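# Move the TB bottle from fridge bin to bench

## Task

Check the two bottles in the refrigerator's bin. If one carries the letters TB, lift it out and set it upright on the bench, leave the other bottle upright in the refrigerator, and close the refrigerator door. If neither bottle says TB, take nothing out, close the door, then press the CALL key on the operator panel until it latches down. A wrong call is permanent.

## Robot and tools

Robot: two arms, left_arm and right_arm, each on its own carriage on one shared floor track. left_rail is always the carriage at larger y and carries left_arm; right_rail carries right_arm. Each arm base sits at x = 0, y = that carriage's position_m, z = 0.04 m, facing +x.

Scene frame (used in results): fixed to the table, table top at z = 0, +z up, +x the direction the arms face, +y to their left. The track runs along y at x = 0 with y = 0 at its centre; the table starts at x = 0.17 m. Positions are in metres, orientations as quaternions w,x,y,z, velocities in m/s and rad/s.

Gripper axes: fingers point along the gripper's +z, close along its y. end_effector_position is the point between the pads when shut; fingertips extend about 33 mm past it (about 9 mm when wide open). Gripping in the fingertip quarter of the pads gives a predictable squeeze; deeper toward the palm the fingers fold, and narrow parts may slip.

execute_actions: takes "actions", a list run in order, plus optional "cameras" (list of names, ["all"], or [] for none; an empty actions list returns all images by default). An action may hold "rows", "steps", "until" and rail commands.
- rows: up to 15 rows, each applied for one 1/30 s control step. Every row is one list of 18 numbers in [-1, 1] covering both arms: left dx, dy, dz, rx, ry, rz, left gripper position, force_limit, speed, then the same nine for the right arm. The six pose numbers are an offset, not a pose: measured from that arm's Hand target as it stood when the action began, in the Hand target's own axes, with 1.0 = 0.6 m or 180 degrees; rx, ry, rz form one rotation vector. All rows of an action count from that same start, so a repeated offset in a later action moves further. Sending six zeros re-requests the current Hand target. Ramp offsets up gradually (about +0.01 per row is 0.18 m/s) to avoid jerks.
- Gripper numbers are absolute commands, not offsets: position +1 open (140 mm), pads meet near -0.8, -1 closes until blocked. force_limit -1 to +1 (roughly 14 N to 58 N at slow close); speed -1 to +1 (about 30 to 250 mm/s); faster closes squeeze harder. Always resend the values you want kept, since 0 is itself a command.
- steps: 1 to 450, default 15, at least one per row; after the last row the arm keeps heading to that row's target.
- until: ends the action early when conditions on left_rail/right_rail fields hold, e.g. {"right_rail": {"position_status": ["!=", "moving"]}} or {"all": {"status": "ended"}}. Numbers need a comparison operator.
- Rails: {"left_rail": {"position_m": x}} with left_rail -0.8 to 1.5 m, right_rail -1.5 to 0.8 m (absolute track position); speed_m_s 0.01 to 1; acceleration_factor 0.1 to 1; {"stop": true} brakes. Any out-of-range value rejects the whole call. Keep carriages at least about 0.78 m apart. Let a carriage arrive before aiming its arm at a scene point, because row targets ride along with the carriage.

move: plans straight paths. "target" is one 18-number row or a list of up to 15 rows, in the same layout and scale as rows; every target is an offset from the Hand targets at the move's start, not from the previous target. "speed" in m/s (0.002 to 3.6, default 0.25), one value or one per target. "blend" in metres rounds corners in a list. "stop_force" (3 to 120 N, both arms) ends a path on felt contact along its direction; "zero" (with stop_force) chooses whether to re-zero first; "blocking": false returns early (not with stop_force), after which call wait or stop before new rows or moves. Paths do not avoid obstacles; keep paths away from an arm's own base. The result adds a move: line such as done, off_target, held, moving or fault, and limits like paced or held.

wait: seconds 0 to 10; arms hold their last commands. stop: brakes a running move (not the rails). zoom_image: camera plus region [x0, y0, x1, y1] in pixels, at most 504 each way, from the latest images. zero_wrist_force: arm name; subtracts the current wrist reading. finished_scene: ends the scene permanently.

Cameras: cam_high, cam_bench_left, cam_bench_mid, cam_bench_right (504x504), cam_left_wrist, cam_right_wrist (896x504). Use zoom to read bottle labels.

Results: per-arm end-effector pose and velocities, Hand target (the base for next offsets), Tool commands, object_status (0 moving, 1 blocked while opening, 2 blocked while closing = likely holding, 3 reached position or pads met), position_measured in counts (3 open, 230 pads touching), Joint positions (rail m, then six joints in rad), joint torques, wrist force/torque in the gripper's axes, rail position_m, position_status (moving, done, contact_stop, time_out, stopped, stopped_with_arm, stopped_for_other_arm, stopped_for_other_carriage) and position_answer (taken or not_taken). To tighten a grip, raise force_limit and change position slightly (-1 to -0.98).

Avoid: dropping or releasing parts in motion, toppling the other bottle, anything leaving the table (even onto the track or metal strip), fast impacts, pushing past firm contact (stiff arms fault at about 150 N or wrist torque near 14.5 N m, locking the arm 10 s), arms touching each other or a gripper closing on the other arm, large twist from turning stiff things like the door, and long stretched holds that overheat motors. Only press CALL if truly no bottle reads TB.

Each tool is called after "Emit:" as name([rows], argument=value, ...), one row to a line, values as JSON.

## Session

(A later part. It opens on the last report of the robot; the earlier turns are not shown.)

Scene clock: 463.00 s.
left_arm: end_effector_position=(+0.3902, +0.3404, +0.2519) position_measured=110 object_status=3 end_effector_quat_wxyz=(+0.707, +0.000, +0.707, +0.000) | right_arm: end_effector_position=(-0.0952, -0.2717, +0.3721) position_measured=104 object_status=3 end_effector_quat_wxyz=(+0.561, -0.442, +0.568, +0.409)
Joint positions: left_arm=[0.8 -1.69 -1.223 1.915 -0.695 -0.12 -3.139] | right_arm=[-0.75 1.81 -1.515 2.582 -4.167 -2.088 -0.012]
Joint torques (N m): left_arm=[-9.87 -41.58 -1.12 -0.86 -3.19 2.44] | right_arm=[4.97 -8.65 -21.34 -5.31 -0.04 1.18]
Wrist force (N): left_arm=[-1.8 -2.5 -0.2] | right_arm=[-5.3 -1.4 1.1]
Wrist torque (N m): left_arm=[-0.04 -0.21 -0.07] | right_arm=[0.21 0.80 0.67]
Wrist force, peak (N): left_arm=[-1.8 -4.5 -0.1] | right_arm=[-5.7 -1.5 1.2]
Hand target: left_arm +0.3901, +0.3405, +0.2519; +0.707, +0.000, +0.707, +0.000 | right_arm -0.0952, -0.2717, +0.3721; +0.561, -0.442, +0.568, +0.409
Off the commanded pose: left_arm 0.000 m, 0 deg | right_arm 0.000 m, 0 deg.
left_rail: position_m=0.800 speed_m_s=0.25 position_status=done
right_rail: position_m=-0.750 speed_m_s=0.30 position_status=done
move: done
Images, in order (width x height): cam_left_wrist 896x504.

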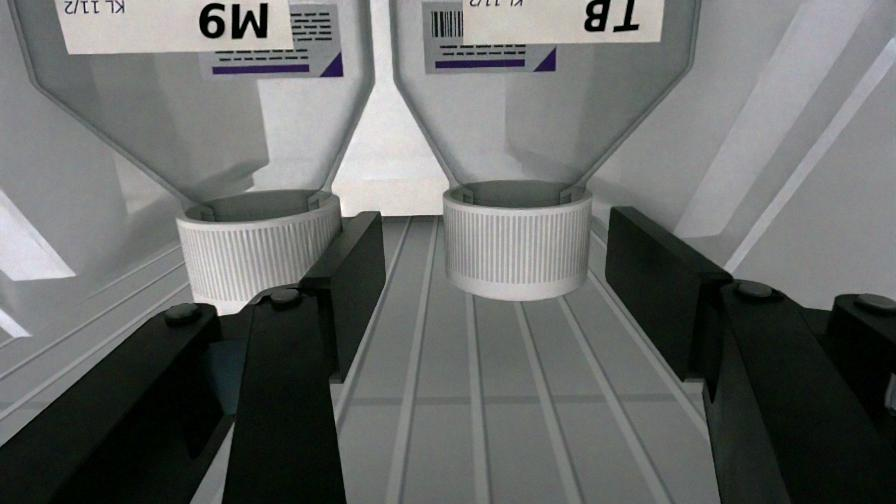

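Emit:
execute_actions(actions=[], cameras=["cam_high","cam_bench_mid","cam_bench_left","cam_right_wrist"])

Scene clock: 468.57 s.
left_arm: end_effector_position=(+0.3901, +0.3405, +0.2519) position_measured=110 object_status=3 end_effector_quat_wxyz=(+0.707, +0.000, +0.707, +0.000) | right_arm: end_effector_position=(-0.0952, -0.2717, +0.3721) position_measured=104 object_status=3 end_effector_quat_wxyz=(+0.561, -0.442, +0.568, +0.409)
Joint positions: left_arm=[0.8 -1.69 -1.223 1.915 -0.695 -0.12 -3.138] | right_arm=[-0.75 1.81 -1.515 2.582 -4.167 -2.088 -0.012]
Joint velocities: within noise
Joint torques (N m): left_arm=[-9.37 -42.64 -2.87 -0.85 -2.98 2.35] | right_arm=[4.41 -9.63 -20.71 -5.36 -0.37 1.31]
Wrist force (N): left_arm=[-2.2 -2.5 -0.1] | right_arm=[-5.6 -1.3 1.3]
Wrist torque (N m): left_arm=[-0.01 -0.16 -0.06] | right_arm=[0.25 0.85 0.66]
Wrist force, peak (N): left_arm=[-2.2 -3.0 -0.1] | right_arm=[-5.8 -1.4 1.4]
Hand target: left_arm +0.3901, +0.3405, +0.2519; +0.707, +0.000, +0.707, +0.000 | right_arm -0.0952, -0.2717, +0.3721; +0.561, -0.442, +0.568, +0.409
Tool commands: left_gripper/position=+0.15 left_gripper/force_limit=+0.0 left_gripper/speed=-0.5 right_gripper/position=+0.2 right_gripper/force_limit=+0.0 right_gripper/speed=-0.5
Off the commanded pose: left_arm 0.000 m, 0 deg | right_arm 0.000 m, 0 deg.
left_rail: position_m=0.800 speed_m_s=0.25 position_status=done
right_rail: position_m=-0.750 speed_m_s=0.30 position_status=done
Images, in order (width x height): cam_high 504x504, cam_bench_left 504x504, cam_bench_mid 504x504, cam_right_wrist 896x504.

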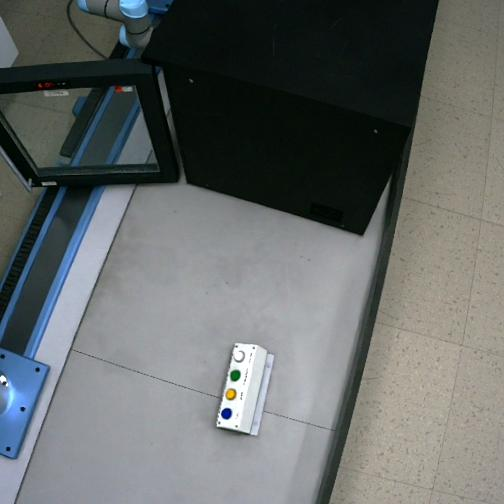

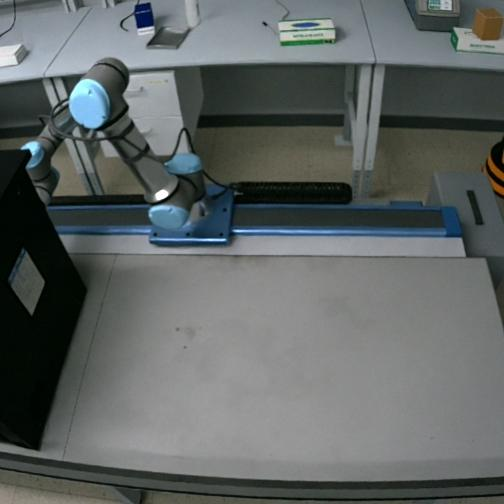

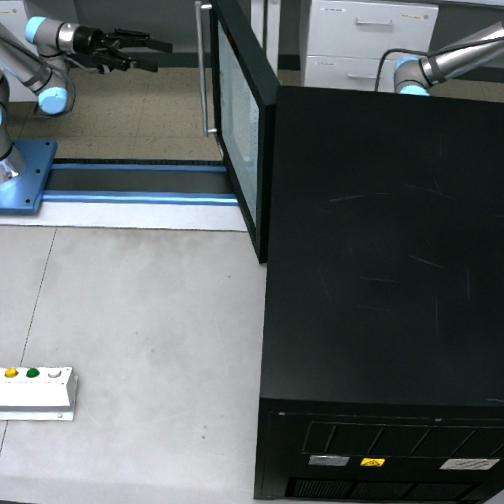

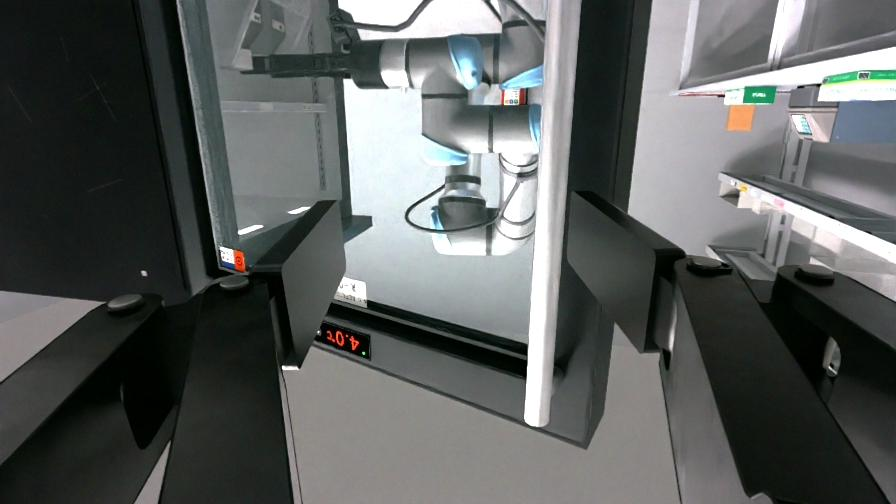

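Emit:
move(target=[0,0,-0.2,0,0,0,0.15,0,-0.5,0,0,0,0,0,0,0.2,0,-0.5], speed=0.15, cameras=["cam_left_wrist"])

Scene clock: 471.80 s.
left_arm: end_effector_position=(+0.2703, +0.3404, +0.2519) position_measured=110 object_status=3 end_effector_quat_wxyz=(+0.707, +0.000, +0.707, +0.000) | right_arm: end_effector_position=(-0.0952, -0.2717, +0.3721) position_measured=104 object_status=3 end_effector_quat_wxyz=(+0.561, -0.442, +0.568, +0.409)
Joint positions: left_arm=[0.8 -1.952 -1.233 1.929 -0.698 -0.382 -3.14] | right_arm=[-0.75 1.81 -1.515 2.582 -4.167 -2.088 -0.012]
Joint torques (N m): left_arm=[-8.98 -23.9 -29.14 2.71 -1.33 -2.22] | right_arm=[4.15 -8.67 -21.06 -5.33 -0.47 1.28]
Wrist force (N): left_arm=[-1.5 0.1 -0.6] | right_arm=[-5.4 -1.4 1.2]
Wrist torque (N m): left_arm=[-0.07 -0.16 -0.08] | right_arm=[0.22 0.82 0.66]
Wrist force, peak (N): left_arm=[-2.3 -2.7 -0.2] | right_arm=[-5.7 -1.4 1.3]
Hand target: left_arm +0.2701, +0.3404, +0.2519; +0.707, +0.000, +0.707, +0.000 | right_arm -0.0952, -0.2717, +0.3721; +0.561, -0.442, +0.568, +0.409
Off the commanded pose: left_arm 0.000 m, 0 deg | right_arm 0.000 m, 0 deg.
left_rail: position_m=0.800 speed_m_s=0.25 position_status=done
right_rail: position_m=-0.750 speed_m_s=0.30 position_status=done
move: done
Images, in order (width x height): cam_left_wrist 896x504.

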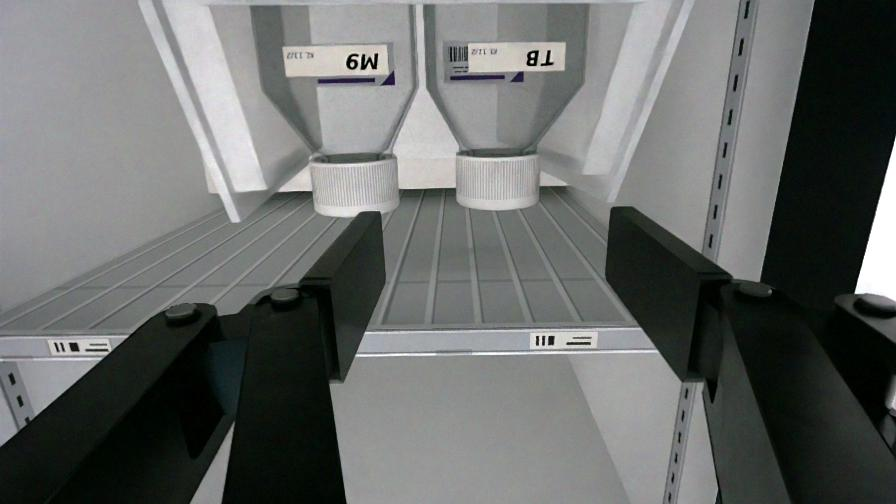

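Emit:
move([
  [0,0.018,0,0,0,0,0.08,0,-0.5,0,0,0,0,0,0,0.2,0,-0.5],
  [0,0.018,0.2,0,0,0,0.08,0,-0.5,0,0,0,0,0,0,0.2,0,-0.5],
], speed=0.12, cameras=["cam_left_wrist"])

Scene clock: 484.57 s.
left_arm: end_effector_position=(+0.3900, +0.3513, +0.2519) position_measured=119 object_status=3 end_effector_quat_wxyz=(+0.707, +0.000, +0.707, +0.001) | right_arm: end_effector_position=(-0.0952, -0.2717, +0.3721) position_measured=104 object_status=3 end_effector_quat_wxyz=(+0.561, -0.442, +0.568, +0.409)
Joint positions: left_arm=[0.8 -1.694 -1.245 1.947 -0.706 -0.124 -3.137] | right_arm=[-0.75 1.81 -1.515 2.582 -4.167 -2.088 -0.012]
Joint torques (N m): left_arm=[14.87 -20.98 -30.44 1.43 3.12 -2.44] | right_arm=[5.17 -8.99 -21.33 -5.5 -0.78 1.12]
Wrist force (N): left_arm=[-3.4 1.3 -5.6] | right_arm=[-5.7 -1.2 1.4]
Wrist torque (N m): left_arm=[-0.33 -0.13 0.04] | right_arm=[0.26 0.87 0.66]
Wrist force, peak (N): left_arm=[-2.5 0.9 -7.6] | right_arm=[-5.8 -1.3 1.3]
Hand target: left_arm +0.3901, +0.3513, +0.2519; +0.707, +0.000, +0.707, +0.000 | right_arm -0.0952, -0.2717, +0.3721; +0.561, -0.442, +0.568, +0.409
Off the commanded pose: left_arm 0.000 m, 0 deg | right_arm 0.000 m, 0 deg.
left_rail: position_m=0.800 speed_m_s=0.25 position_status=done
right_rail: position_m=-0.750 speed_m_s=0.30 position_status=done
move: done
Images, in order (width x height): cam_left_wrist 896x504.

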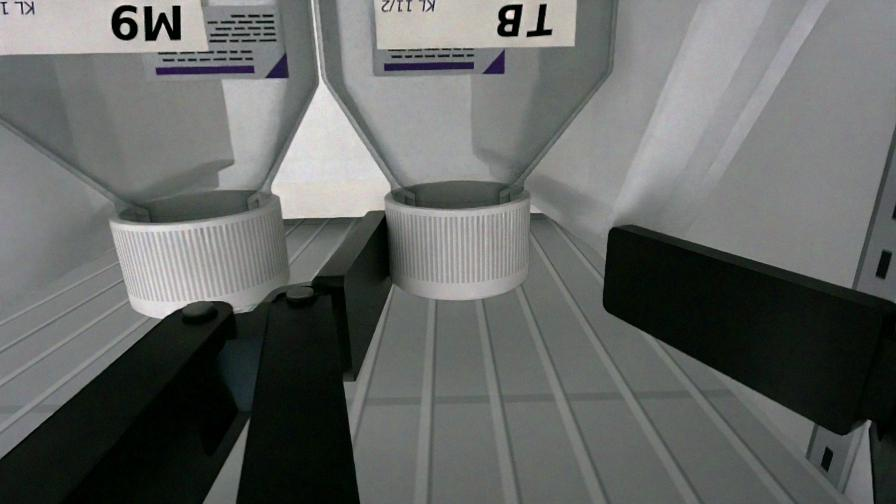

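Emit:
move(target=[-0.01,0,-0.09,0,0,0,0.0,0,-0.5,0,0,0,0,0,0,0.2,0,-0.5], speed=0.12, cameras=["cam_left_wrist"])

Scene clock: 491.00 s.
left_arm: end_effector_position=(+0.3363, +0.3512, +0.2579) position_measured=129 object_status=3 end_effector_quat_wxyz=(+0.707, +0.000, +0.707, +0.000) | right_arm: end_effector_position=(-0.0952, -0.2717, +0.3721) position_measured=104 object_status=3 end_effector_quat_wxyz=(+0.561, -0.442, +0.568, +0.409)
Joint positions: left_arm=[0.8 -1.816 -1.267 1.959 -0.694 -0.246 -3.139] | right_arm=[-0.75 1.81 -1.515 2.582 -4.167 -2.088 -0.012]
Joint torques (N m): left_arm=[-11.09 -38.57 -2.48 2.23 -2.06 -2.45] | right_arm=[5.39 -9.31 -21.3 -5.42 -1.1 1.21]
Wrist force (N): left_arm=[-1.5 0.2 -1.0] | right_arm=[-5.6 -1.2 1.3]
Wrist torque (N m): left_arm=[-0.06 -0.15 -0.07] | right_arm=[0.26 0.85 0.67]
Wrist force, peak (N): left_arm=[-3.7 0.0 -7.1] | right_arm=[-5.7 -1.3 1.5]
Hand target: left_arm +0.3361, +0.3512, +0.2579; +0.707, +0.000, +0.707, +0.000 | right_arm -0.0952, -0.2717, +0.3721; +0.561, -0.442, +0.568, +0.409
Off the commanded pose: left_arm 0.000 m, 0 deg | right_arm 0.000 m, 0 deg.
left_rail: position_m=0.800 speed_m_s=0.25 position_status=done
right_rail: position_m=-0.750 speed_m_s=0.30 position_status=done
move: done
Images, in order (width x height): cam_left_wrist 896x504.

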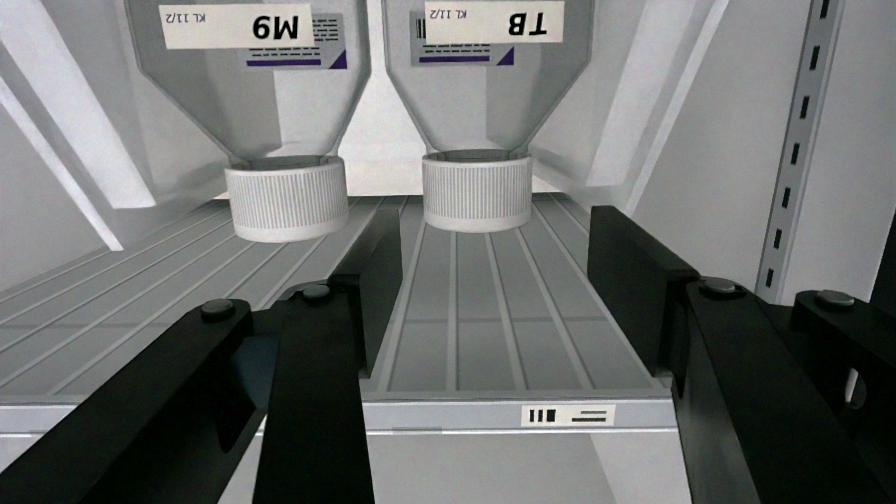

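Emit:
move([
  [0,-0.01,0,0,0,0,0.0,0,-0.5,0,0,0,0,0,0,0.2,0,-0.5],
  [0,-0.01,0.09,0,0,0,0.0,0,-0.5,0,0,0,0,0,0,0.2,0,-0.5],
], speed=0.07, cameras=["cam_left_wrist"])

Scene clock: 495.87 s.
left_arm: end_effector_position=(+0.3900, +0.3453, +0.2579) position_measured=129 object_status=3 end_effector_quat_wxyz=(+0.707, +0.000, +0.707, +0.001) | right_arm: end_effector_position=(-0.0952, -0.2717, +0.3721) position_measured=104 object_status=3 end_effector_quat_wxyz=(+0.561, -0.442, +0.568, +0.409)
Joint positions: left_arm=[0.8 -1.692 -1.242 1.924 -0.685 -0.122 -3.137] | right_arm=[-0.75 1.81 -1.515 2.582 -4.167 -2.088 -0.012]
Joint torques (N m): left_arm=[15.66 -23.68 -29.54 1.82 2.26 -2.18] | right_arm=[5.18 -8.63 -21.64 -5.41 -1.13 1.11]
Wrist force (N): left_arm=[-1.5 0.3 -0.6] | right_arm=[-5.4 -1.3 1.4]
Wrist torque (N m): left_arm=[0.00 -0.15 -0.07] | right_arm=[0.24 0.82 0.67]
Wrist force, peak (N): left_arm=[-1.3 1.2 -1.0] | right_arm=[-5.7 -1.4 1.4]
Hand target: left_arm +0.3901, +0.3453, +0.2579; +0.707, +0.000, +0.707, +0.000 | right_arm -0.0952, -0.2717, +0.3721; +0.561, -0.442, +0.568, +0.409
Off the commanded pose: left_arm 0.000 m, 0 deg | right_arm 0.000 m, 0 deg.
left_rail: position_m=0.800 speed_m_s=0.25 position_status=done
right_rail: position_m=-0.750 speed_m_s=0.30 position_status=done
move: done
Images, in order (width x height): cam_left_wrist 896x504.

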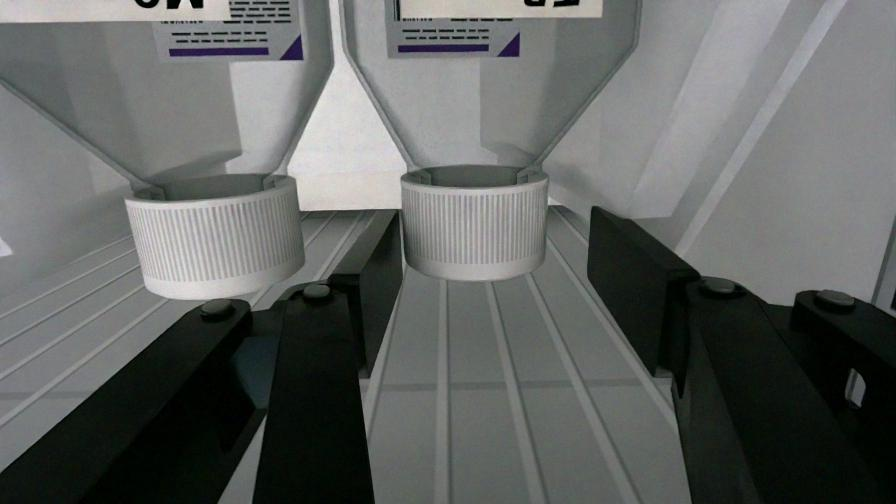

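Emit:
move([
  [0,-0.009,-0.01,0,0,0,0.0,0,-0.5,0,0,0,0,0,0,0.2,0,-0.5],
  [0,-0.009,0.025,0,0,0,0.0,0,-0.5,0,0,0,0,0,0,0.2,0,-0.5],
], speed=0.06, cameras=["cam_left_wrist"])

Scene clock: 499.93 s.
left_arm: end_effector_position=(+0.4050, +0.3399, +0.2579) position_measured=129 object_status=3 end_effector_quat_wxyz=(+0.707, +0.000, +0.707, +0.001) | right_arm: end_effector_position=(-0.0952, -0.2717, +0.3721) position_measured=104 object_status=3 end_effector_quat_wxyz=(+0.561, -0.442, +0.568, +0.409)
Joint positions: left_arm=[0.8 -1.657 -1.226 1.9 -0.679 -0.087 -3.136] | right_arm=[-0.75 1.81 -1.515 2.582 -4.167 -2.088 -0.012]
Joint torques (N m): left_arm=[13.99 -24.23 -30.21 1.55 2.14 -0.19] | right_arm=[4.64 -9.24 -20.47 -5.48 -1.45 1.16]
Wrist force (N): left_arm=[-1.3 0.2 -0.6] | right_arm=[-5.4 -1.3 1.2]
Wrist torque (N m): left_arm=[-0.02 -0.20 -0.06] | right_arm=[0.24 0.81 0.67]
Wrist force, peak (N): left_arm=[-1.5 -0.2 -1.6] | right_arm=[-5.7 -1.4 1.3]
Hand target: left_arm +0.4052, +0.3399, +0.2579; +0.707, +0.000, +0.707, +0.000 | right_arm -0.0952, -0.2717, +0.3721; +0.561, -0.442, +0.568, +0.409
Off the commanded pose: left_arm 0.000 m, 0 deg | right_arm 0.000 m, 0 deg.
left_rail: position_m=0.800 speed_m_s=0.25 position_status=done
right_rail: position_m=-0.750 speed_m_s=0.30 position_status=done
move: done
Images, in order (width x height): cam_left_wrist 896x504.

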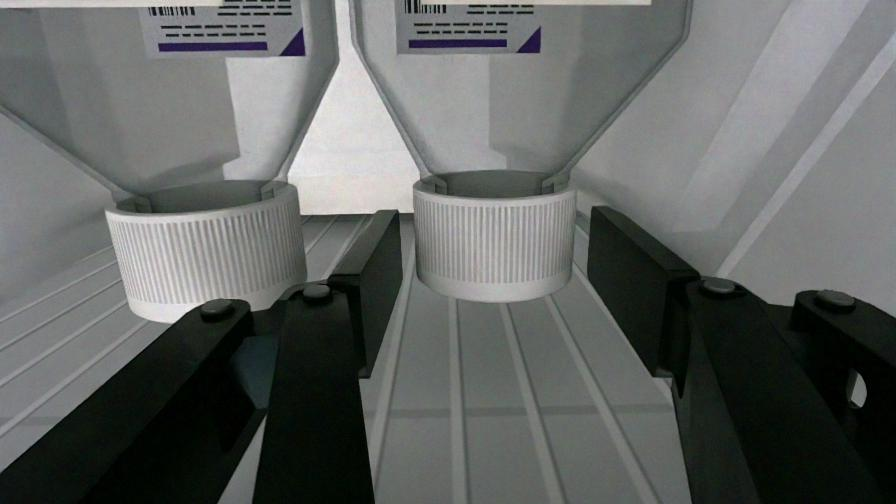

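Emit:
move(target=[0,0,0.03,0,0,0,0.0,0,-0.5,0,0,0,0,0,0,0.2,0,-0.5], speed=0.05, cameras=["cam_left_wrist"])

Scene clock: 503.37 s.
left_arm: end_effector_position=(+0.4230, +0.3399, +0.2579) position_measured=129 object_status=3 end_effector_quat_wxyz=(+0.707, +0.000, +0.707, +0.000) | right_arm: end_effector_position=(-0.0952, -0.2717, +0.3721) position_measured=104 object_status=3 end_effector_quat_wxyz=(+0.561, -0.442, +0.568, +0.409)
Joint positions: left_arm=[0.8 -1.618 -1.219 1.89 -0.679 -0.047 -3.133] | right_arm=[-0.75 1.81 -1.515 2.582 -4.167 -2.088 -0.012]
Joint torques (N m): left_arm=[14.65 -24.8 -29.95 -0.95 2.14 2.36] | right_arm=[5.12 -8.6 -20.96 -5.38 -1.33 1.18]
Wrist force (N): left_arm=[-1.5 -0.2 -0.6] | right_arm=[-5.4 -1.4 1.4]
Wrist torque (N m): left_arm=[-0.11 -0.14 -0.06] | right_arm=[0.23 0.82 0.67]
Wrist force, peak (N): left_arm=[-1.4 0.1 -1.2] | right_arm=[-5.8 -1.3 1.2]
Hand target: left_arm +0.4232, +0.3399, +0.2579; +0.707, +0.000, +0.707, +0.000 | right_arm -0.0952, -0.2717, +0.3721; +0.561, -0.442, +0.568, +0.409
Off the commanded pose: left_arm 0.000 m, 0 deg | right_arm 0.000 m, 0 deg.
left_rail: position_m=0.800 speed_m_s=0.25 position_status=done
right_rail: position_m=-0.750 speed_m_s=0.30 position_status=done
move: done
Images, in order (width x height): cam_left_wrist 896x504.

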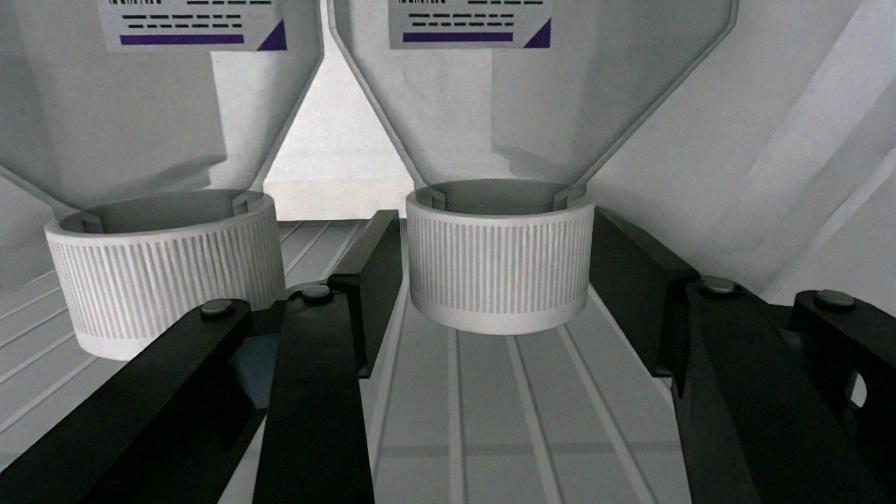

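Emit:
move(target=[0,0,-0.017,0,0,0,0.0,0,-1,0,0,0,0,0,0,0.2,0,-0.5], speed=0.05)

Emit:
execute_actions([
  {"rows":[[0,0,0,0,0,0,-1,0,-1,0,0,0,0,0,0,0.2,0,-0.5]],"steps":75},
], cameras=["cam_left_wrist"])

Scene clock: 509.27 s.
left_arm: end_effector_position=(+0.4131, +0.3399, +0.2579) position_measured=129 object_status=3 end_effector_quat_wxyz=(+0.707, +0.000, +0.707, +0.000) | right_arm: end_effector_position=(-0.0952, -0.2717, +0.3721) position_measured=104 object_status=3 end_effector_quat_wxyz=(+0.561, -0.442, +0.568, +0.409)
Joint positions: left_arm=[0.8 -1.639 -1.223 1.896 -0.679 -0.069 -3.135] | right_arm=[-0.75 1.81 -1.515 2.582 -4.167 -2.088 -0.012]
Joint torques (N m): left_arm=[-10.94 -42.79 -3.59 1.6 -1.45 -2.27] | right_arm=[5.19 -8.39 -19.73 -5.3 -1.61 1.38]
Wrist force (N): left_arm=[-1.5 0.0 -0.6] | right_arm=[-5.6 -1.3 1.4]
Wrist torque (N m): left_arm=[-0.07 -0.15 -0.05] | right_arm=[0.24 0.85 0.66]
Wrist force, peak (N): left_arm=[-1.9 0.0 -0.5] | right_arm=[-5.7 -1.4 1.1]
Hand target: left_arm +0.4130, +0.3399, +0.2579; +0.707, +0.000, +0.707, +0.000 | right_arm -0.0952, -0.2717, +0.3721; +0.561, -0.442, +0.568, +0.409
Off the commanded pose: left_arm 0.000 m, 0 deg | right_arm 0.000 m, 0 deg.
left_rail: position_m=0.800 speed_m_s=0.25 position_status=done
right_rail: position_m=-0.750 speed_m_s=0.30 position_status=done
move: done

Scene clock: 512.80 s.
left_arm: end_effector_position=(+0.4129, +0.3399, +0.2579) position_measured=255 object_status=0 end_effector_quat_wxyz=(+0.707, +0.000, +0.707, +0.000) | right_arm: end_effector_position=(-0.0952, -0.2717, +0.3721) position_measured=104 object_status=3 end_effector_quat_wxyz=(+0.561, -0.442, +0.568, +0.409)
Joint positions: left_arm=[0.8 -1.64 -1.223 1.896 -0.678 -0.07 -3.135] | right_arm=[-0.75 1.81 -1.515 2.582 -4.167 -2.088 -0.012]
Joint torques (N m): left_arm=[-0.36 -25.3 -14.46 -0.71 0.99 -2.36] | right_arm=[4.7 -8.34 -20.77 -5.34 -1.32 1.33]
Wrist force (N): left_arm=[-2.1 1.0 -1.0] | right_arm=[-5.5 -1.2 1.2]
Wrist torque (N m): left_arm=[0.05 -0.15 -0.04] | right_arm=[0.26 0.83 0.66]
Wrist force, peak (N): left_arm=[-8.0 1.1 1.6] | right_arm=[-5.6 -1.4 1.4]
Hand target: left_arm +0.4130, +0.3399, +0.2579; +0.707, +0.000, +0.707, +0.000 | right_arm -0.0952, -0.2717, +0.3721; +0.561, -0.442, +0.568, +0.409
Off the commanded pose: left_arm 0.000 m, 0 deg | right_arm 0.000 m, 0 deg.
left_rail: position_m=0.800 speed_m_s=0.25 position_status=done
right_rail: position_m=-0.750 speed_m_s=0.30 position_status=done
Images, in order (width x height): cam_left_wrist 896x504.

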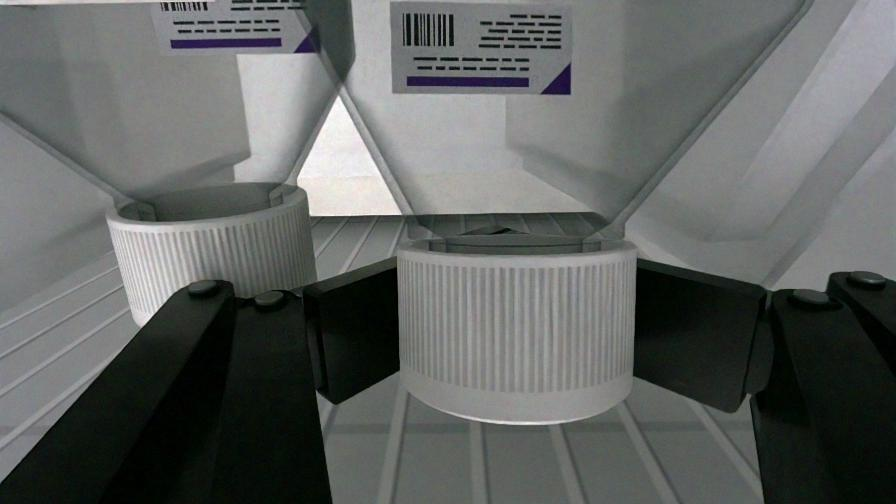

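Emit:
wait(seconds=1, cameras=["cam_left_wrist"])

Scene clock: 515.50 s.
left_arm: end_effector_position=(+0.4129, +0.3399, +0.2579) position_measured=255 object_status=3 end_effector_quat_wxyz=(+0.707, +0.000, +0.707, +0.000) | right_arm: end_effector_position=(-0.0952, -0.2717, +0.3721) position_measured=104 object_status=3 end_effector_quat_wxyz=(+0.561, -0.442, +0.568, +0.409)
Joint positions: left_arm=[0.8 -1.64 -1.223 1.896 -0.678 -0.07 -3.135] | right_arm=[-0.75 1.81 -1.515 2.582 -4.167 -2.088 -0.012]
Joint torques (N m): left_arm=[9.19 -24.88 -25.03 -0.7 2.08 -2.43] | right_arm=[4 -8.12 -20.91 -5.36 -1.87 1.24]
Wrist force (N): left_arm=[-2.2 0.8 -0.5] | right_arm=[-5.3 -1.3 1.4]
Wrist torque (N m): left_arm=[0.00 -0.13 -0.04] | right_arm=[0.25 0.80 0.67]
Wrist force, peak (N): left_arm=[-2.3 1.2 -0.6] | right_arm=[-5.8 -1.4 1.3]
Hand target: left_arm +0.4130, +0.3399, +0.2579; +0.707, +0.000, +0.707, +0.000 | right_arm -0.0952, -0.2717, +0.3721; +0.561, -0.442, +0.568, +0.409
Tool commands: left_gripper/position=-1.0 left_gripper/force_limit=+0.0 left_gripper/speed=-1.0 right_gripper/position=+0.2 right_gripper/force_limit=+0.0 right_gripper/speed=-0.5
Off the commanded pose: left_arm 0.000 m, 0 deg | right_arm 0.000 m, 0 deg.
left_rail: position_m=0.800 speed_m_s=0.25 position_status=done
right_rail: position_m=-0.750 speed_m_s=0.30 position_status=done
wait: 1.00 s; at rest from the start
Images, in order (width x height): cam_left_wrist 896x504.

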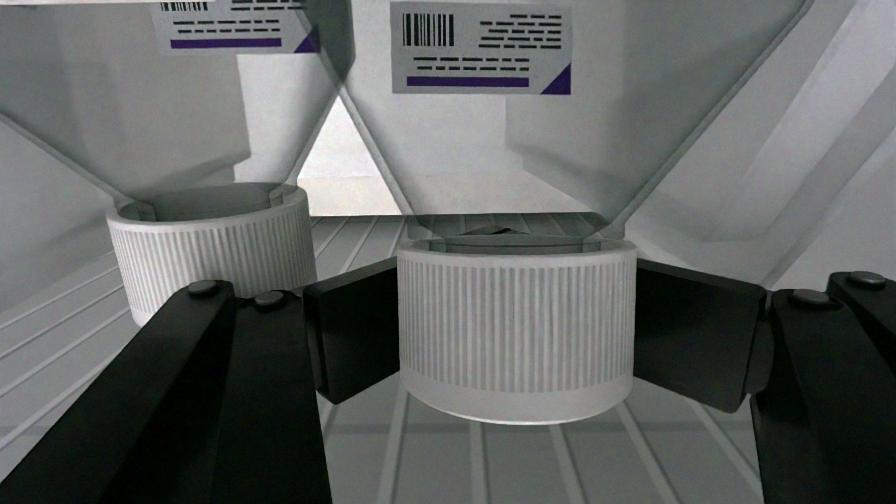

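Emit:
execute_actions([
  {"rows":[[0,0,0,0,0,0,0.0,0,-0.5,0,0,0,0,0,0,0.2,0,-0.5]],"steps":60},
], cameras=["cam_left_wrist"])

Scene clock: 519.90 s.
left_arm: end_effector_position=(+0.4130, +0.3399, +0.2579) position_measured=129 object_status=3 end_effector_quat_wxyz=(+0.707, +0.000, +0.707, +0.000) | right_arm: end_effector_position=(-0.0952, -0.2717, +0.3721) position_measured=104 object_status=3 end_effector_quat_wxyz=(+0.561, -0.442, +0.568, +0.409)
Joint positions: left_arm=[0.8 -1.64 -1.223 1.896 -0.679 -0.07 -3.135] | right_arm=[-0.75 1.81 -1.515 2.582 -4.167 -2.088 -0.012]
Joint torques (N m): left_arm=[12.28 -27.87 -28.62 -0.79 1.69 -2.31] | right_arm=[4.92 -9.71 -20.98 -5.38 -1.89 1.18]
Wrist force (N): left_arm=[-1.2 -0.1 -0.6] | right_arm=[-5.4 -1.1 1.3]
Wrist torque (N m): left_arm=[-0.10 -0.22 -0.06] | right_arm=[0.28 0.82 0.66]
Wrist force, peak (N): left_arm=[-2.6 0.9 -0.4] | right_arm=[-5.7 -1.5 1.3]
Hand target: left_arm +0.4130, +0.3399, +0.2579; +0.707, +0.000, +0.707, +0.000 | right_arm -0.0952, -0.2717, +0.3721; +0.561, -0.442, +0.568, +0.409
Off the commanded pose: left_arm 0.000 m, 0 deg | right_arm 0.000 m, 0 deg.
left_rail: position_m=0.800 speed_m_s=0.25 position_status=done
right_rail: position_m=-0.750 speed_m_s=0.30 position_status=done
Images, in order (width x height): cam_left_wrist 896x504.

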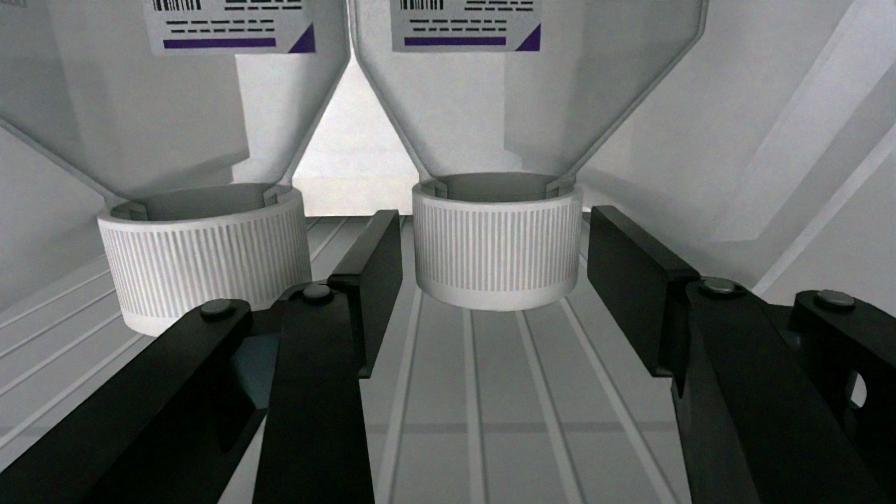

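Emit:
move(target=[0,0,-0.017,0,0,0,0.0,0,-1,0,0,0,0,0,0,0.2,0,-0.5], speed=0.05)

Emit:
execute_actions([
  {"rows":[[0,0,0,0,0,0,-1,0,-1,0,0,0,0,0,0,0.2,0,-0.5]],"steps":60},
], cameras=["cam_left_wrist"])

Scene clock: 523.93 s.
left_arm: end_effector_position=(+0.4029, +0.3399, +0.2579) position_measured=129 object_status=3 end_effector_quat_wxyz=(+0.707, +0.000, +0.707, +0.000) | right_arm: end_effector_position=(-0.0952, -0.2717, +0.3721) position_measured=104 object_status=3 end_effector_quat_wxyz=(+0.561, -0.442, +0.568, +0.409)
Joint positions: left_arm=[0.8 -1.662 -1.227 1.901 -0.679 -0.092 -3.137] | right_arm=[-0.75 1.81 -1.515 2.582 -4.167 -2.088 -0.012]
Joint torques (N m): left_arm=[-9.48 -41.62 -2.84 -0.87 -2.07 -2.21] | right_arm=[5.9 -8.53 -20.75 -5.43 -1.84 1.1]
Wrist force (N): left_arm=[-1.3 -0.2 -0.5] | right_arm=[-5.4 -1.2 1.1]
Wrist torque (N m): left_arm=[-0.12 -0.19 -0.06] | right_arm=[0.26 0.81 0.67]
Wrist force, peak (N): left_arm=[-1.8 0.2 -0.6] | right_arm=[-5.7 -1.4 1.6]
Hand target: left_arm +0.4028, +0.3399, +0.2579; +0.707, +0.000, +0.707, +0.000 | right_arm -0.0952, -0.2717, +0.3721; +0.561, -0.442, +0.568, +0.409
Off the commanded pose: left_arm 0.000 m, 0 deg | right_arm 0.000 m, 0 deg.
left_rail: position_m=0.800 speed_m_s=0.25 position_status=done
right_rail: position_m=-0.750 speed_m_s=0.30 position_status=done
move: done

Scene clock: 526.13 s.
left_arm: end_effector_position=(+0.4027, +0.3399, +0.2579) position_measured=160 object_status=2 end_effector_quat_wxyz=(+0.707, +0.000, +0.707, +0.000) | right_arm: end_effector_position=(-0.0952, -0.2717, +0.3721) position_measured=104 object_status=3 end_effector_quat_wxyz=(+0.561, -0.442, +0.568, +0.409)
Joint positions: left_arm=[0.8 -1.662 -1.227 1.901 -0.679 -0.092 -3.136] | right_arm=[-0.75 1.81 -1.515 2.582 -4.167 -2.088 -0.012]
Joint torques (N m): left_arm=[-11.13 -41.45 -3.99 -0.94 1.85 2.71] | right_arm=[4.62 -8.64 -21.56 -5.31 -2.07 1.16]
Wrist force (N): left_arm=[-1.9 -0.1 -1.8] | right_arm=[-5.6 -1.4 1.3]
Wrist torque (N m): left_arm=[-0.11 -0.14 -0.02] | right_arm=[0.22 0.86 0.66]
Wrist force, peak (N): left_arm=[-2.0 0.1 -1.8] | right_arm=[-5.7 -1.4 1.4]
Hand target: left_arm +0.4028, +0.3399, +0.2579; +0.707, +0.000, +0.707, +0.000 | right_arm -0.0952, -0.2717, +0.3721; +0.561, -0.442, +0.568, +0.409
Off the commanded pose: left_arm 0.000 m, 0 deg | right_arm 0.000 m, 0 deg.
left_rail: position_m=0.800 speed_m_s=0.25 position_status=done
right_rail: position_m=-0.750 speed_m_s=0.30 position_status=done
Images, in order (width x height): cam_left_wrist 896x504.

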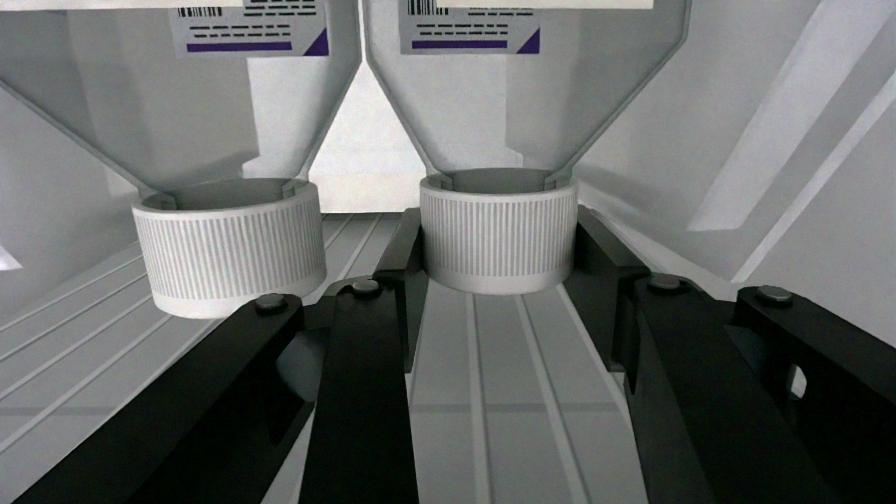

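Emit:
move(target=[-0.05,0,0,0,0,0,-1,0,-1,0,0,0,0,0,0,0.2,0,-0.5], speed=0.04, cameras=["cam_left_wrist"])

Scene clock: 530.17 s.
left_arm: end_effector_position=(+0.4027, +0.3398, +0.2879) position_measured=160 object_status=2 end_effector_quat_wxyz=(+0.707, +0.000, +0.707, +0.000) | right_arm: end_effector_position=(-0.0952, -0.2717, +0.3721) position_measured=104 object_status=3 end_effector_quat_wxyz=(+0.561, -0.442, +0.568, +0.409)
Joint positions: left_arm=[0.8 -1.662 -1.272 1.87 -0.606 -0.092 -3.133] | right_arm=[-0.75 1.81 -1.515 2.582 -4.167 -2.088 -0.012]
Joint torques (N m): left_arm=[10.29 -23.54 -31.31 1.65 -0.78 -2.39] | right_arm=[6.03 -8.67 -19.83 -5.4 -1.91 1.33]
Wrist force (N): left_arm=[2.9 -0.3 -0.8] | right_arm=[-5.4 -1.3 1.4]
Wrist torque (N m): left_arm=[-0.15 -0.30 -0.04] | right_arm=[0.25 0.81 0.66]
Wrist force, peak (N): left_arm=[3.3 0.6 -1.0] | right_arm=[-5.7 -1.2 1.4]
Hand target: left_arm +0.4028, +0.3399, +0.2879; +0.707, +0.000, +0.707, +0.000 | right_arm -0.0952, -0.2717, +0.3721; +0.561, -0.442, +0.568, +0.409
Off the commanded pose: left_arm 0.000 m, 0 deg | right_arm 0.000 m, 0 deg.
left_rail: position_m=0.800 speed_m_s=0.25 position_status=done
right_rail: position_m=-0.750 speed_m_s=0.30 position_status=done
move: done
Images, in order (width x height): cam_left_wrist 896x504.

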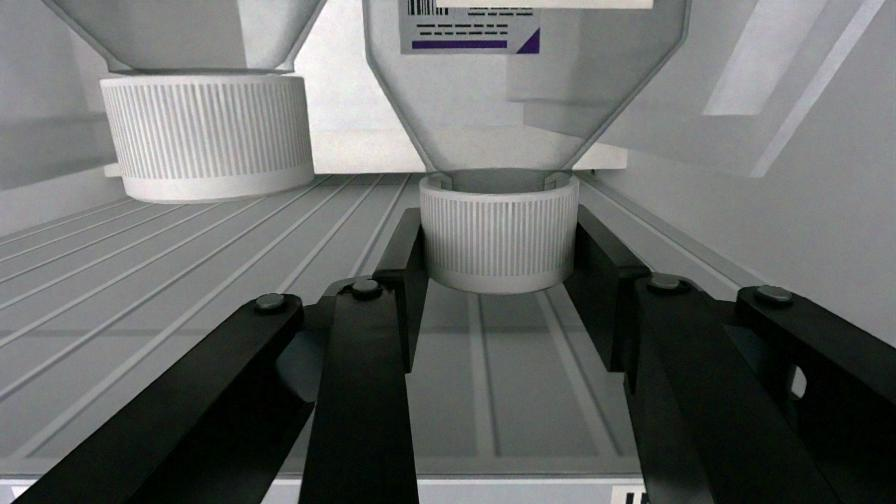

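Emit:
move([
  [0.027,0,0,0,0,0,-1,0,-1,0,0,0,0,0,0,0.2,0,-0.5],
  [0.0165,0,-0.033,0,-0.0667,0,-1,0,-1,0,0,0,0,0,0,0.2,0,-0.5],
  [0.0115,0,-0.061,0,-0.117,0,-1,0,-1,0,0,0,0,0,0,0.2,0,-0.5],
], speed=0.04, blend=0.005, cameras=["cam_left_wrist","cam_right_wrist"])

Scene clock: 550.50 s.
left_arm: end_effector_position=(+0.3661, +0.3398, +0.2810) position_measured=160 object_status=2 end_effector_quat_wxyz=(+0.824, +0.000, +0.566, +0.000) | right_arm: end_effector_position=(-0.0952, -0.2717, +0.3721) position_measured=104 object_status=3 end_effector_quat_wxyz=(+0.561, -0.442, +0.568, +0.409)
Joint positions: left_arm=[0.8 -1.698 -0.798 1.694 0.356 -0.387 -4.369] | right_arm=[-0.75 1.81 -1.515 2.582 -4.167 -2.088 -0.012]
Joint torques (N m): left_arm=[14.97 -37.78 -22.37 6.28 -6.21 -3.1] | right_arm=[5.85 -8.51 -20.82 -5.34 -2.25 1.41]
Wrist force (N): left_arm=[2.3 -0.6 -1.3] | right_arm=[-5.6 -1.2 1.2]
Wrist torque (N m): left_arm=[-0.16 -0.16 -0.09] | right_arm=[0.25 0.86 0.66]
Wrist force, peak (N): left_arm=[3.2 -1.4 -0.6] | right_arm=[-5.7 -1.5 1.3]
Hand target: left_arm +0.3662, +0.3398, +0.2810; +0.824, +0.000, +0.566, +0.000 | right_arm -0.0952, -0.2717, +0.3721; +0.561, -0.442, +0.568, +0.409
Off the commanded pose: left_arm 0.000 m, 0 deg | right_arm 0.000 m, 0 deg.
left_rail: position_m=0.800 speed_m_s=0.25 position_status=done
right_rail: position_m=-0.750 speed_m_s=0.30 position_status=done
move: done
Images, in order (width x height): cam_left_wrist 896x504, cam_right_wrist 896x504.

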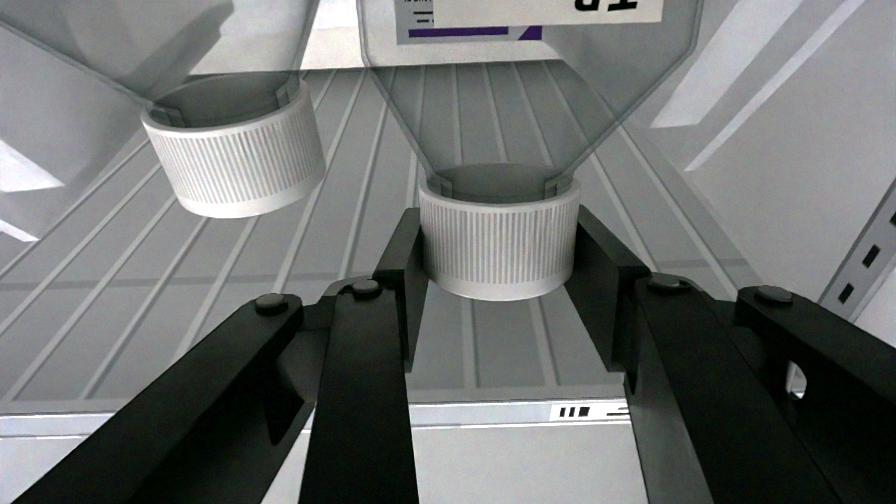

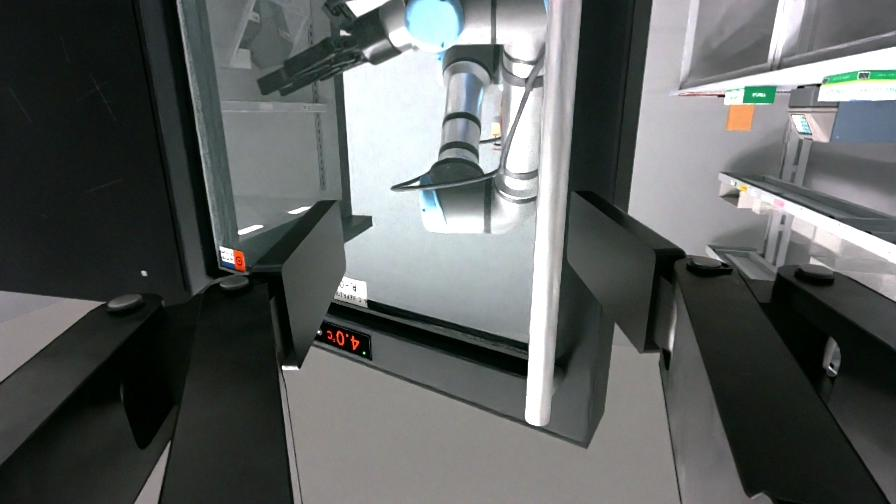

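Emit:
move([
  [-0.0455,0,-0.0397,0,-0.061,0,-1,0,-1,0,0,0,0,0,0,0.2,0,-0.5],
  [-0.081,0,-0.0903,0,-0.117,0,-1,0,-1,0,0,0,0,0,0,0.2,0,-0.5],
], speed=0.04, blend=0.005, cameras=["cam_left_wrist","cam_right_wrist"])

Scene clock: 560.30 s.
left_arm: end_effector_position=(+0.2982, +0.3397, +0.3069) position_measured=160 object_status=2 end_effector_quat_wxyz=(+0.914, +0.000, +0.406, +0.000) | right_arm: end_effector_position=(-0.0952, -0.2717, +0.3721) position_measured=104 object_status=3 end_effector_quat_wxyz=(+0.561, -0.442, +0.568, +0.409)
Joint positions: left_arm=[0.8 -1.716 -0.627 1.663 0.375 -0.746 -4.496] | right_arm=[-0.75 1.81 -1.515 2.582 -4.167 -2.088 -0.012]
Joint torques (N m): left_arm=[4.6 -39.85 -19.55 6.17 -5.67 -3.01] | right_arm=[5.12 -9.17 -20.11 -5.54 -2.14 1.17]
Wrist force (N): left_arm=[2.6 0.8 -1.0] | right_arm=[-5.4 -1.3 1.2]
Wrist torque (N m): left_arm=[0.19 -0.35 -0.08] | right_arm=[0.24 0.81 0.67]
Wrist force, peak (N): left_arm=[37.5 4.0 1.8] | right_arm=[-5.7 -1.3 1.3]
Hand target: left_arm +0.2981, +0.3398, +0.3069; +0.914, +0.000, +0.406, +0.000 | right_arm -0.0952, -0.2717, +0.3721; +0.561, -0.442, +0.568, +0.409
Off the commanded pose: left_arm 0.000 m, 0 deg | right_arm 0.000 m, 0 deg.
left_rail: position_m=0.800 speed_m_s=0.25 position_status=done
right_rail: position_m=-0.750 speed_m_s=0.30 position_status=done
move: done
Images, in order (width x height): cam_left_wrist 896x504, cam_right_wrist 896x504.

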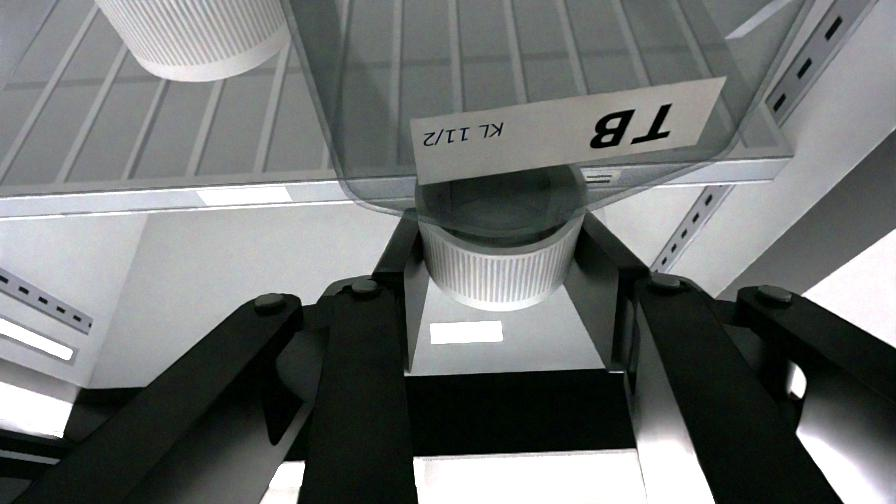

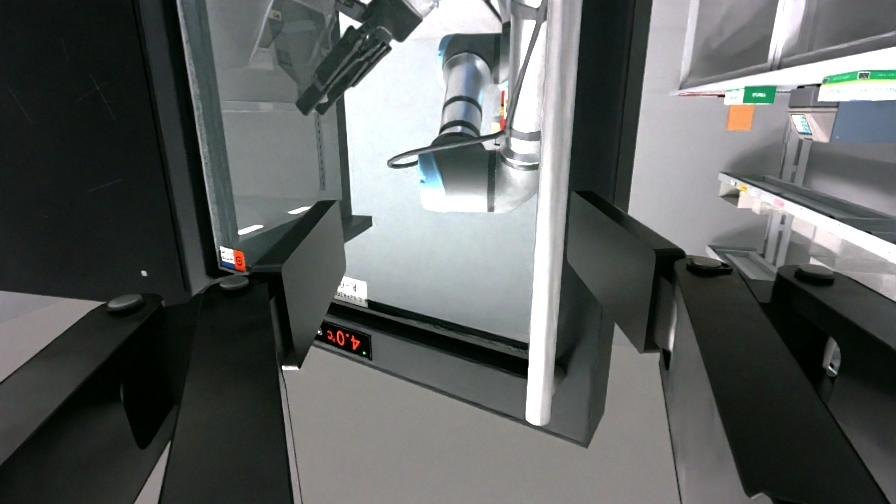

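Emit:
zoom_image(camera="cam_right_wrist", region=[170, 0, 470, 170])

Scaled by 1.680 from the camera's 896x504 image, which has a finer 1280x720 frame.

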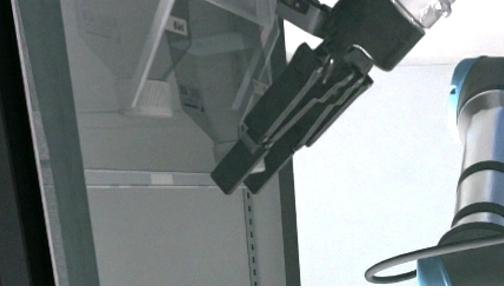

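Emit:
move(target=[-0.022,0,-0.025,0,0,0,-1,0,-1,0,0,0,0,0,0,0.2,0,-0.5], speed=0.03, stop_force=12, cameras=["cam_left_wrist","cam_right_wrist"])

Emit:
zoom_image(camera="cam_right_wrist", region=[170, 0, 470, 170])

Scene clock: 573.70 s.
left_arm: end_effector_position=(+0.2782, +0.3398, +0.3066) position_measured=160 object_status=2 end_effector_quat_wxyz=(+0.914, +0.000, +0.406, +0.000) | right_arm: end_effector_position=(-0.0952, -0.2717, +0.3721) position_measured=104 object_status=3 end_effector_quat_wxyz=(+0.561, -0.442, +0.568, +0.409)
Joint positions: left_arm=[0.8 -1.761 -0.639 1.676 0.328 -0.754 -4.432] | right_arm=[-0.75 1.81 -1.515 2.582 -4.167 -2.088 -0.012]
Joint torques (N m): left_arm=[-10.69 -54.7 5.63 1.09 -5.33 3.06] | right_arm=[4.85 -9.16 -21.09 -5.29 -2.22 1.12]
Wrist force (N): left_arm=[1.7 1.1 0.3] | right_arm=[-5.4 -1.4 1.3]
Wrist torque (N m): left_arm=[0.25 -0.30 -0.22] | right_arm=[0.23 0.81 0.67]
Wrist force, peak (N): left_arm=[3.1 1.7 -0.4] | right_arm=[-5.7 -1.3 1.4]
Hand target: left_arm +0.2782, +0.3398, +0.3066; +0.914, +0.000, +0.406, +0.000 | right_arm -0.0952, -0.2717, +0.3721; +0.561, -0.442, +0.568, +0.409
Off the commanded pose: left_arm 0.000 m, 0 deg | right_arm 0.000 m, 0 deg.
left_rail: position_m=0.800 speed_m_s=0.25 position_status=done
right_rail: position_m=-0.750 speed_m_s=0.30 position_status=done
move: done
Images, in order (width x height): cam_left_wrist 896x504, cam_right_wrist 896x504.

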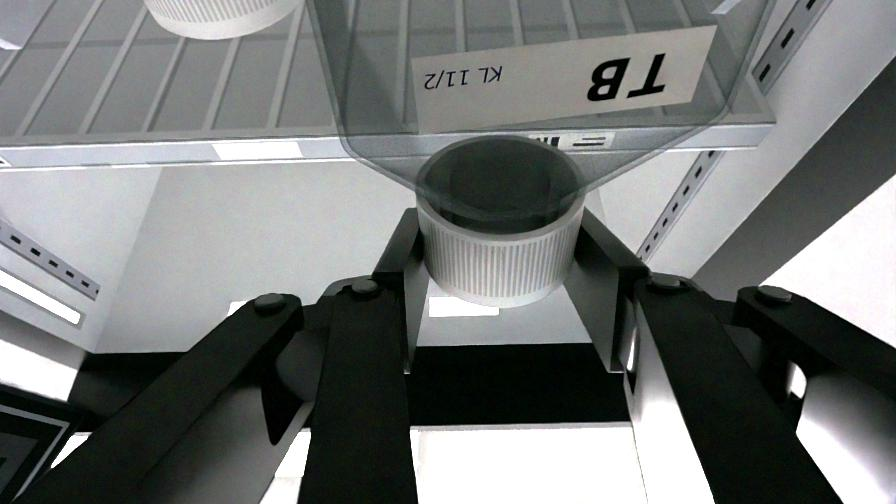

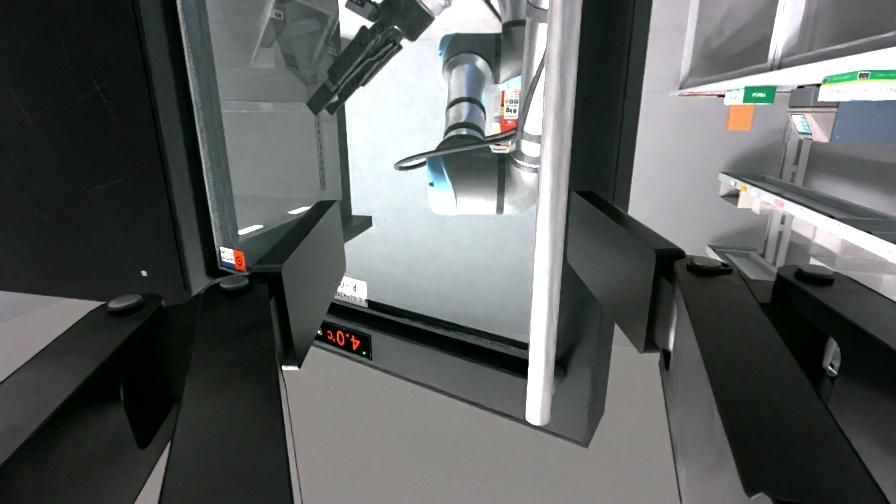

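Scaled by 1.680 from the camera's 896x504 image, which has a finer 1280x720 frame.

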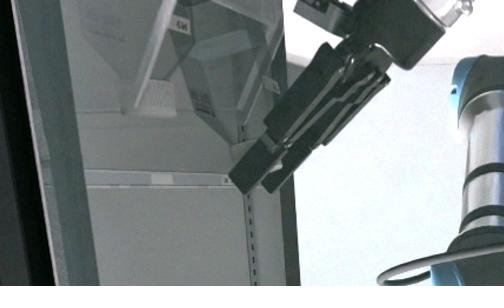

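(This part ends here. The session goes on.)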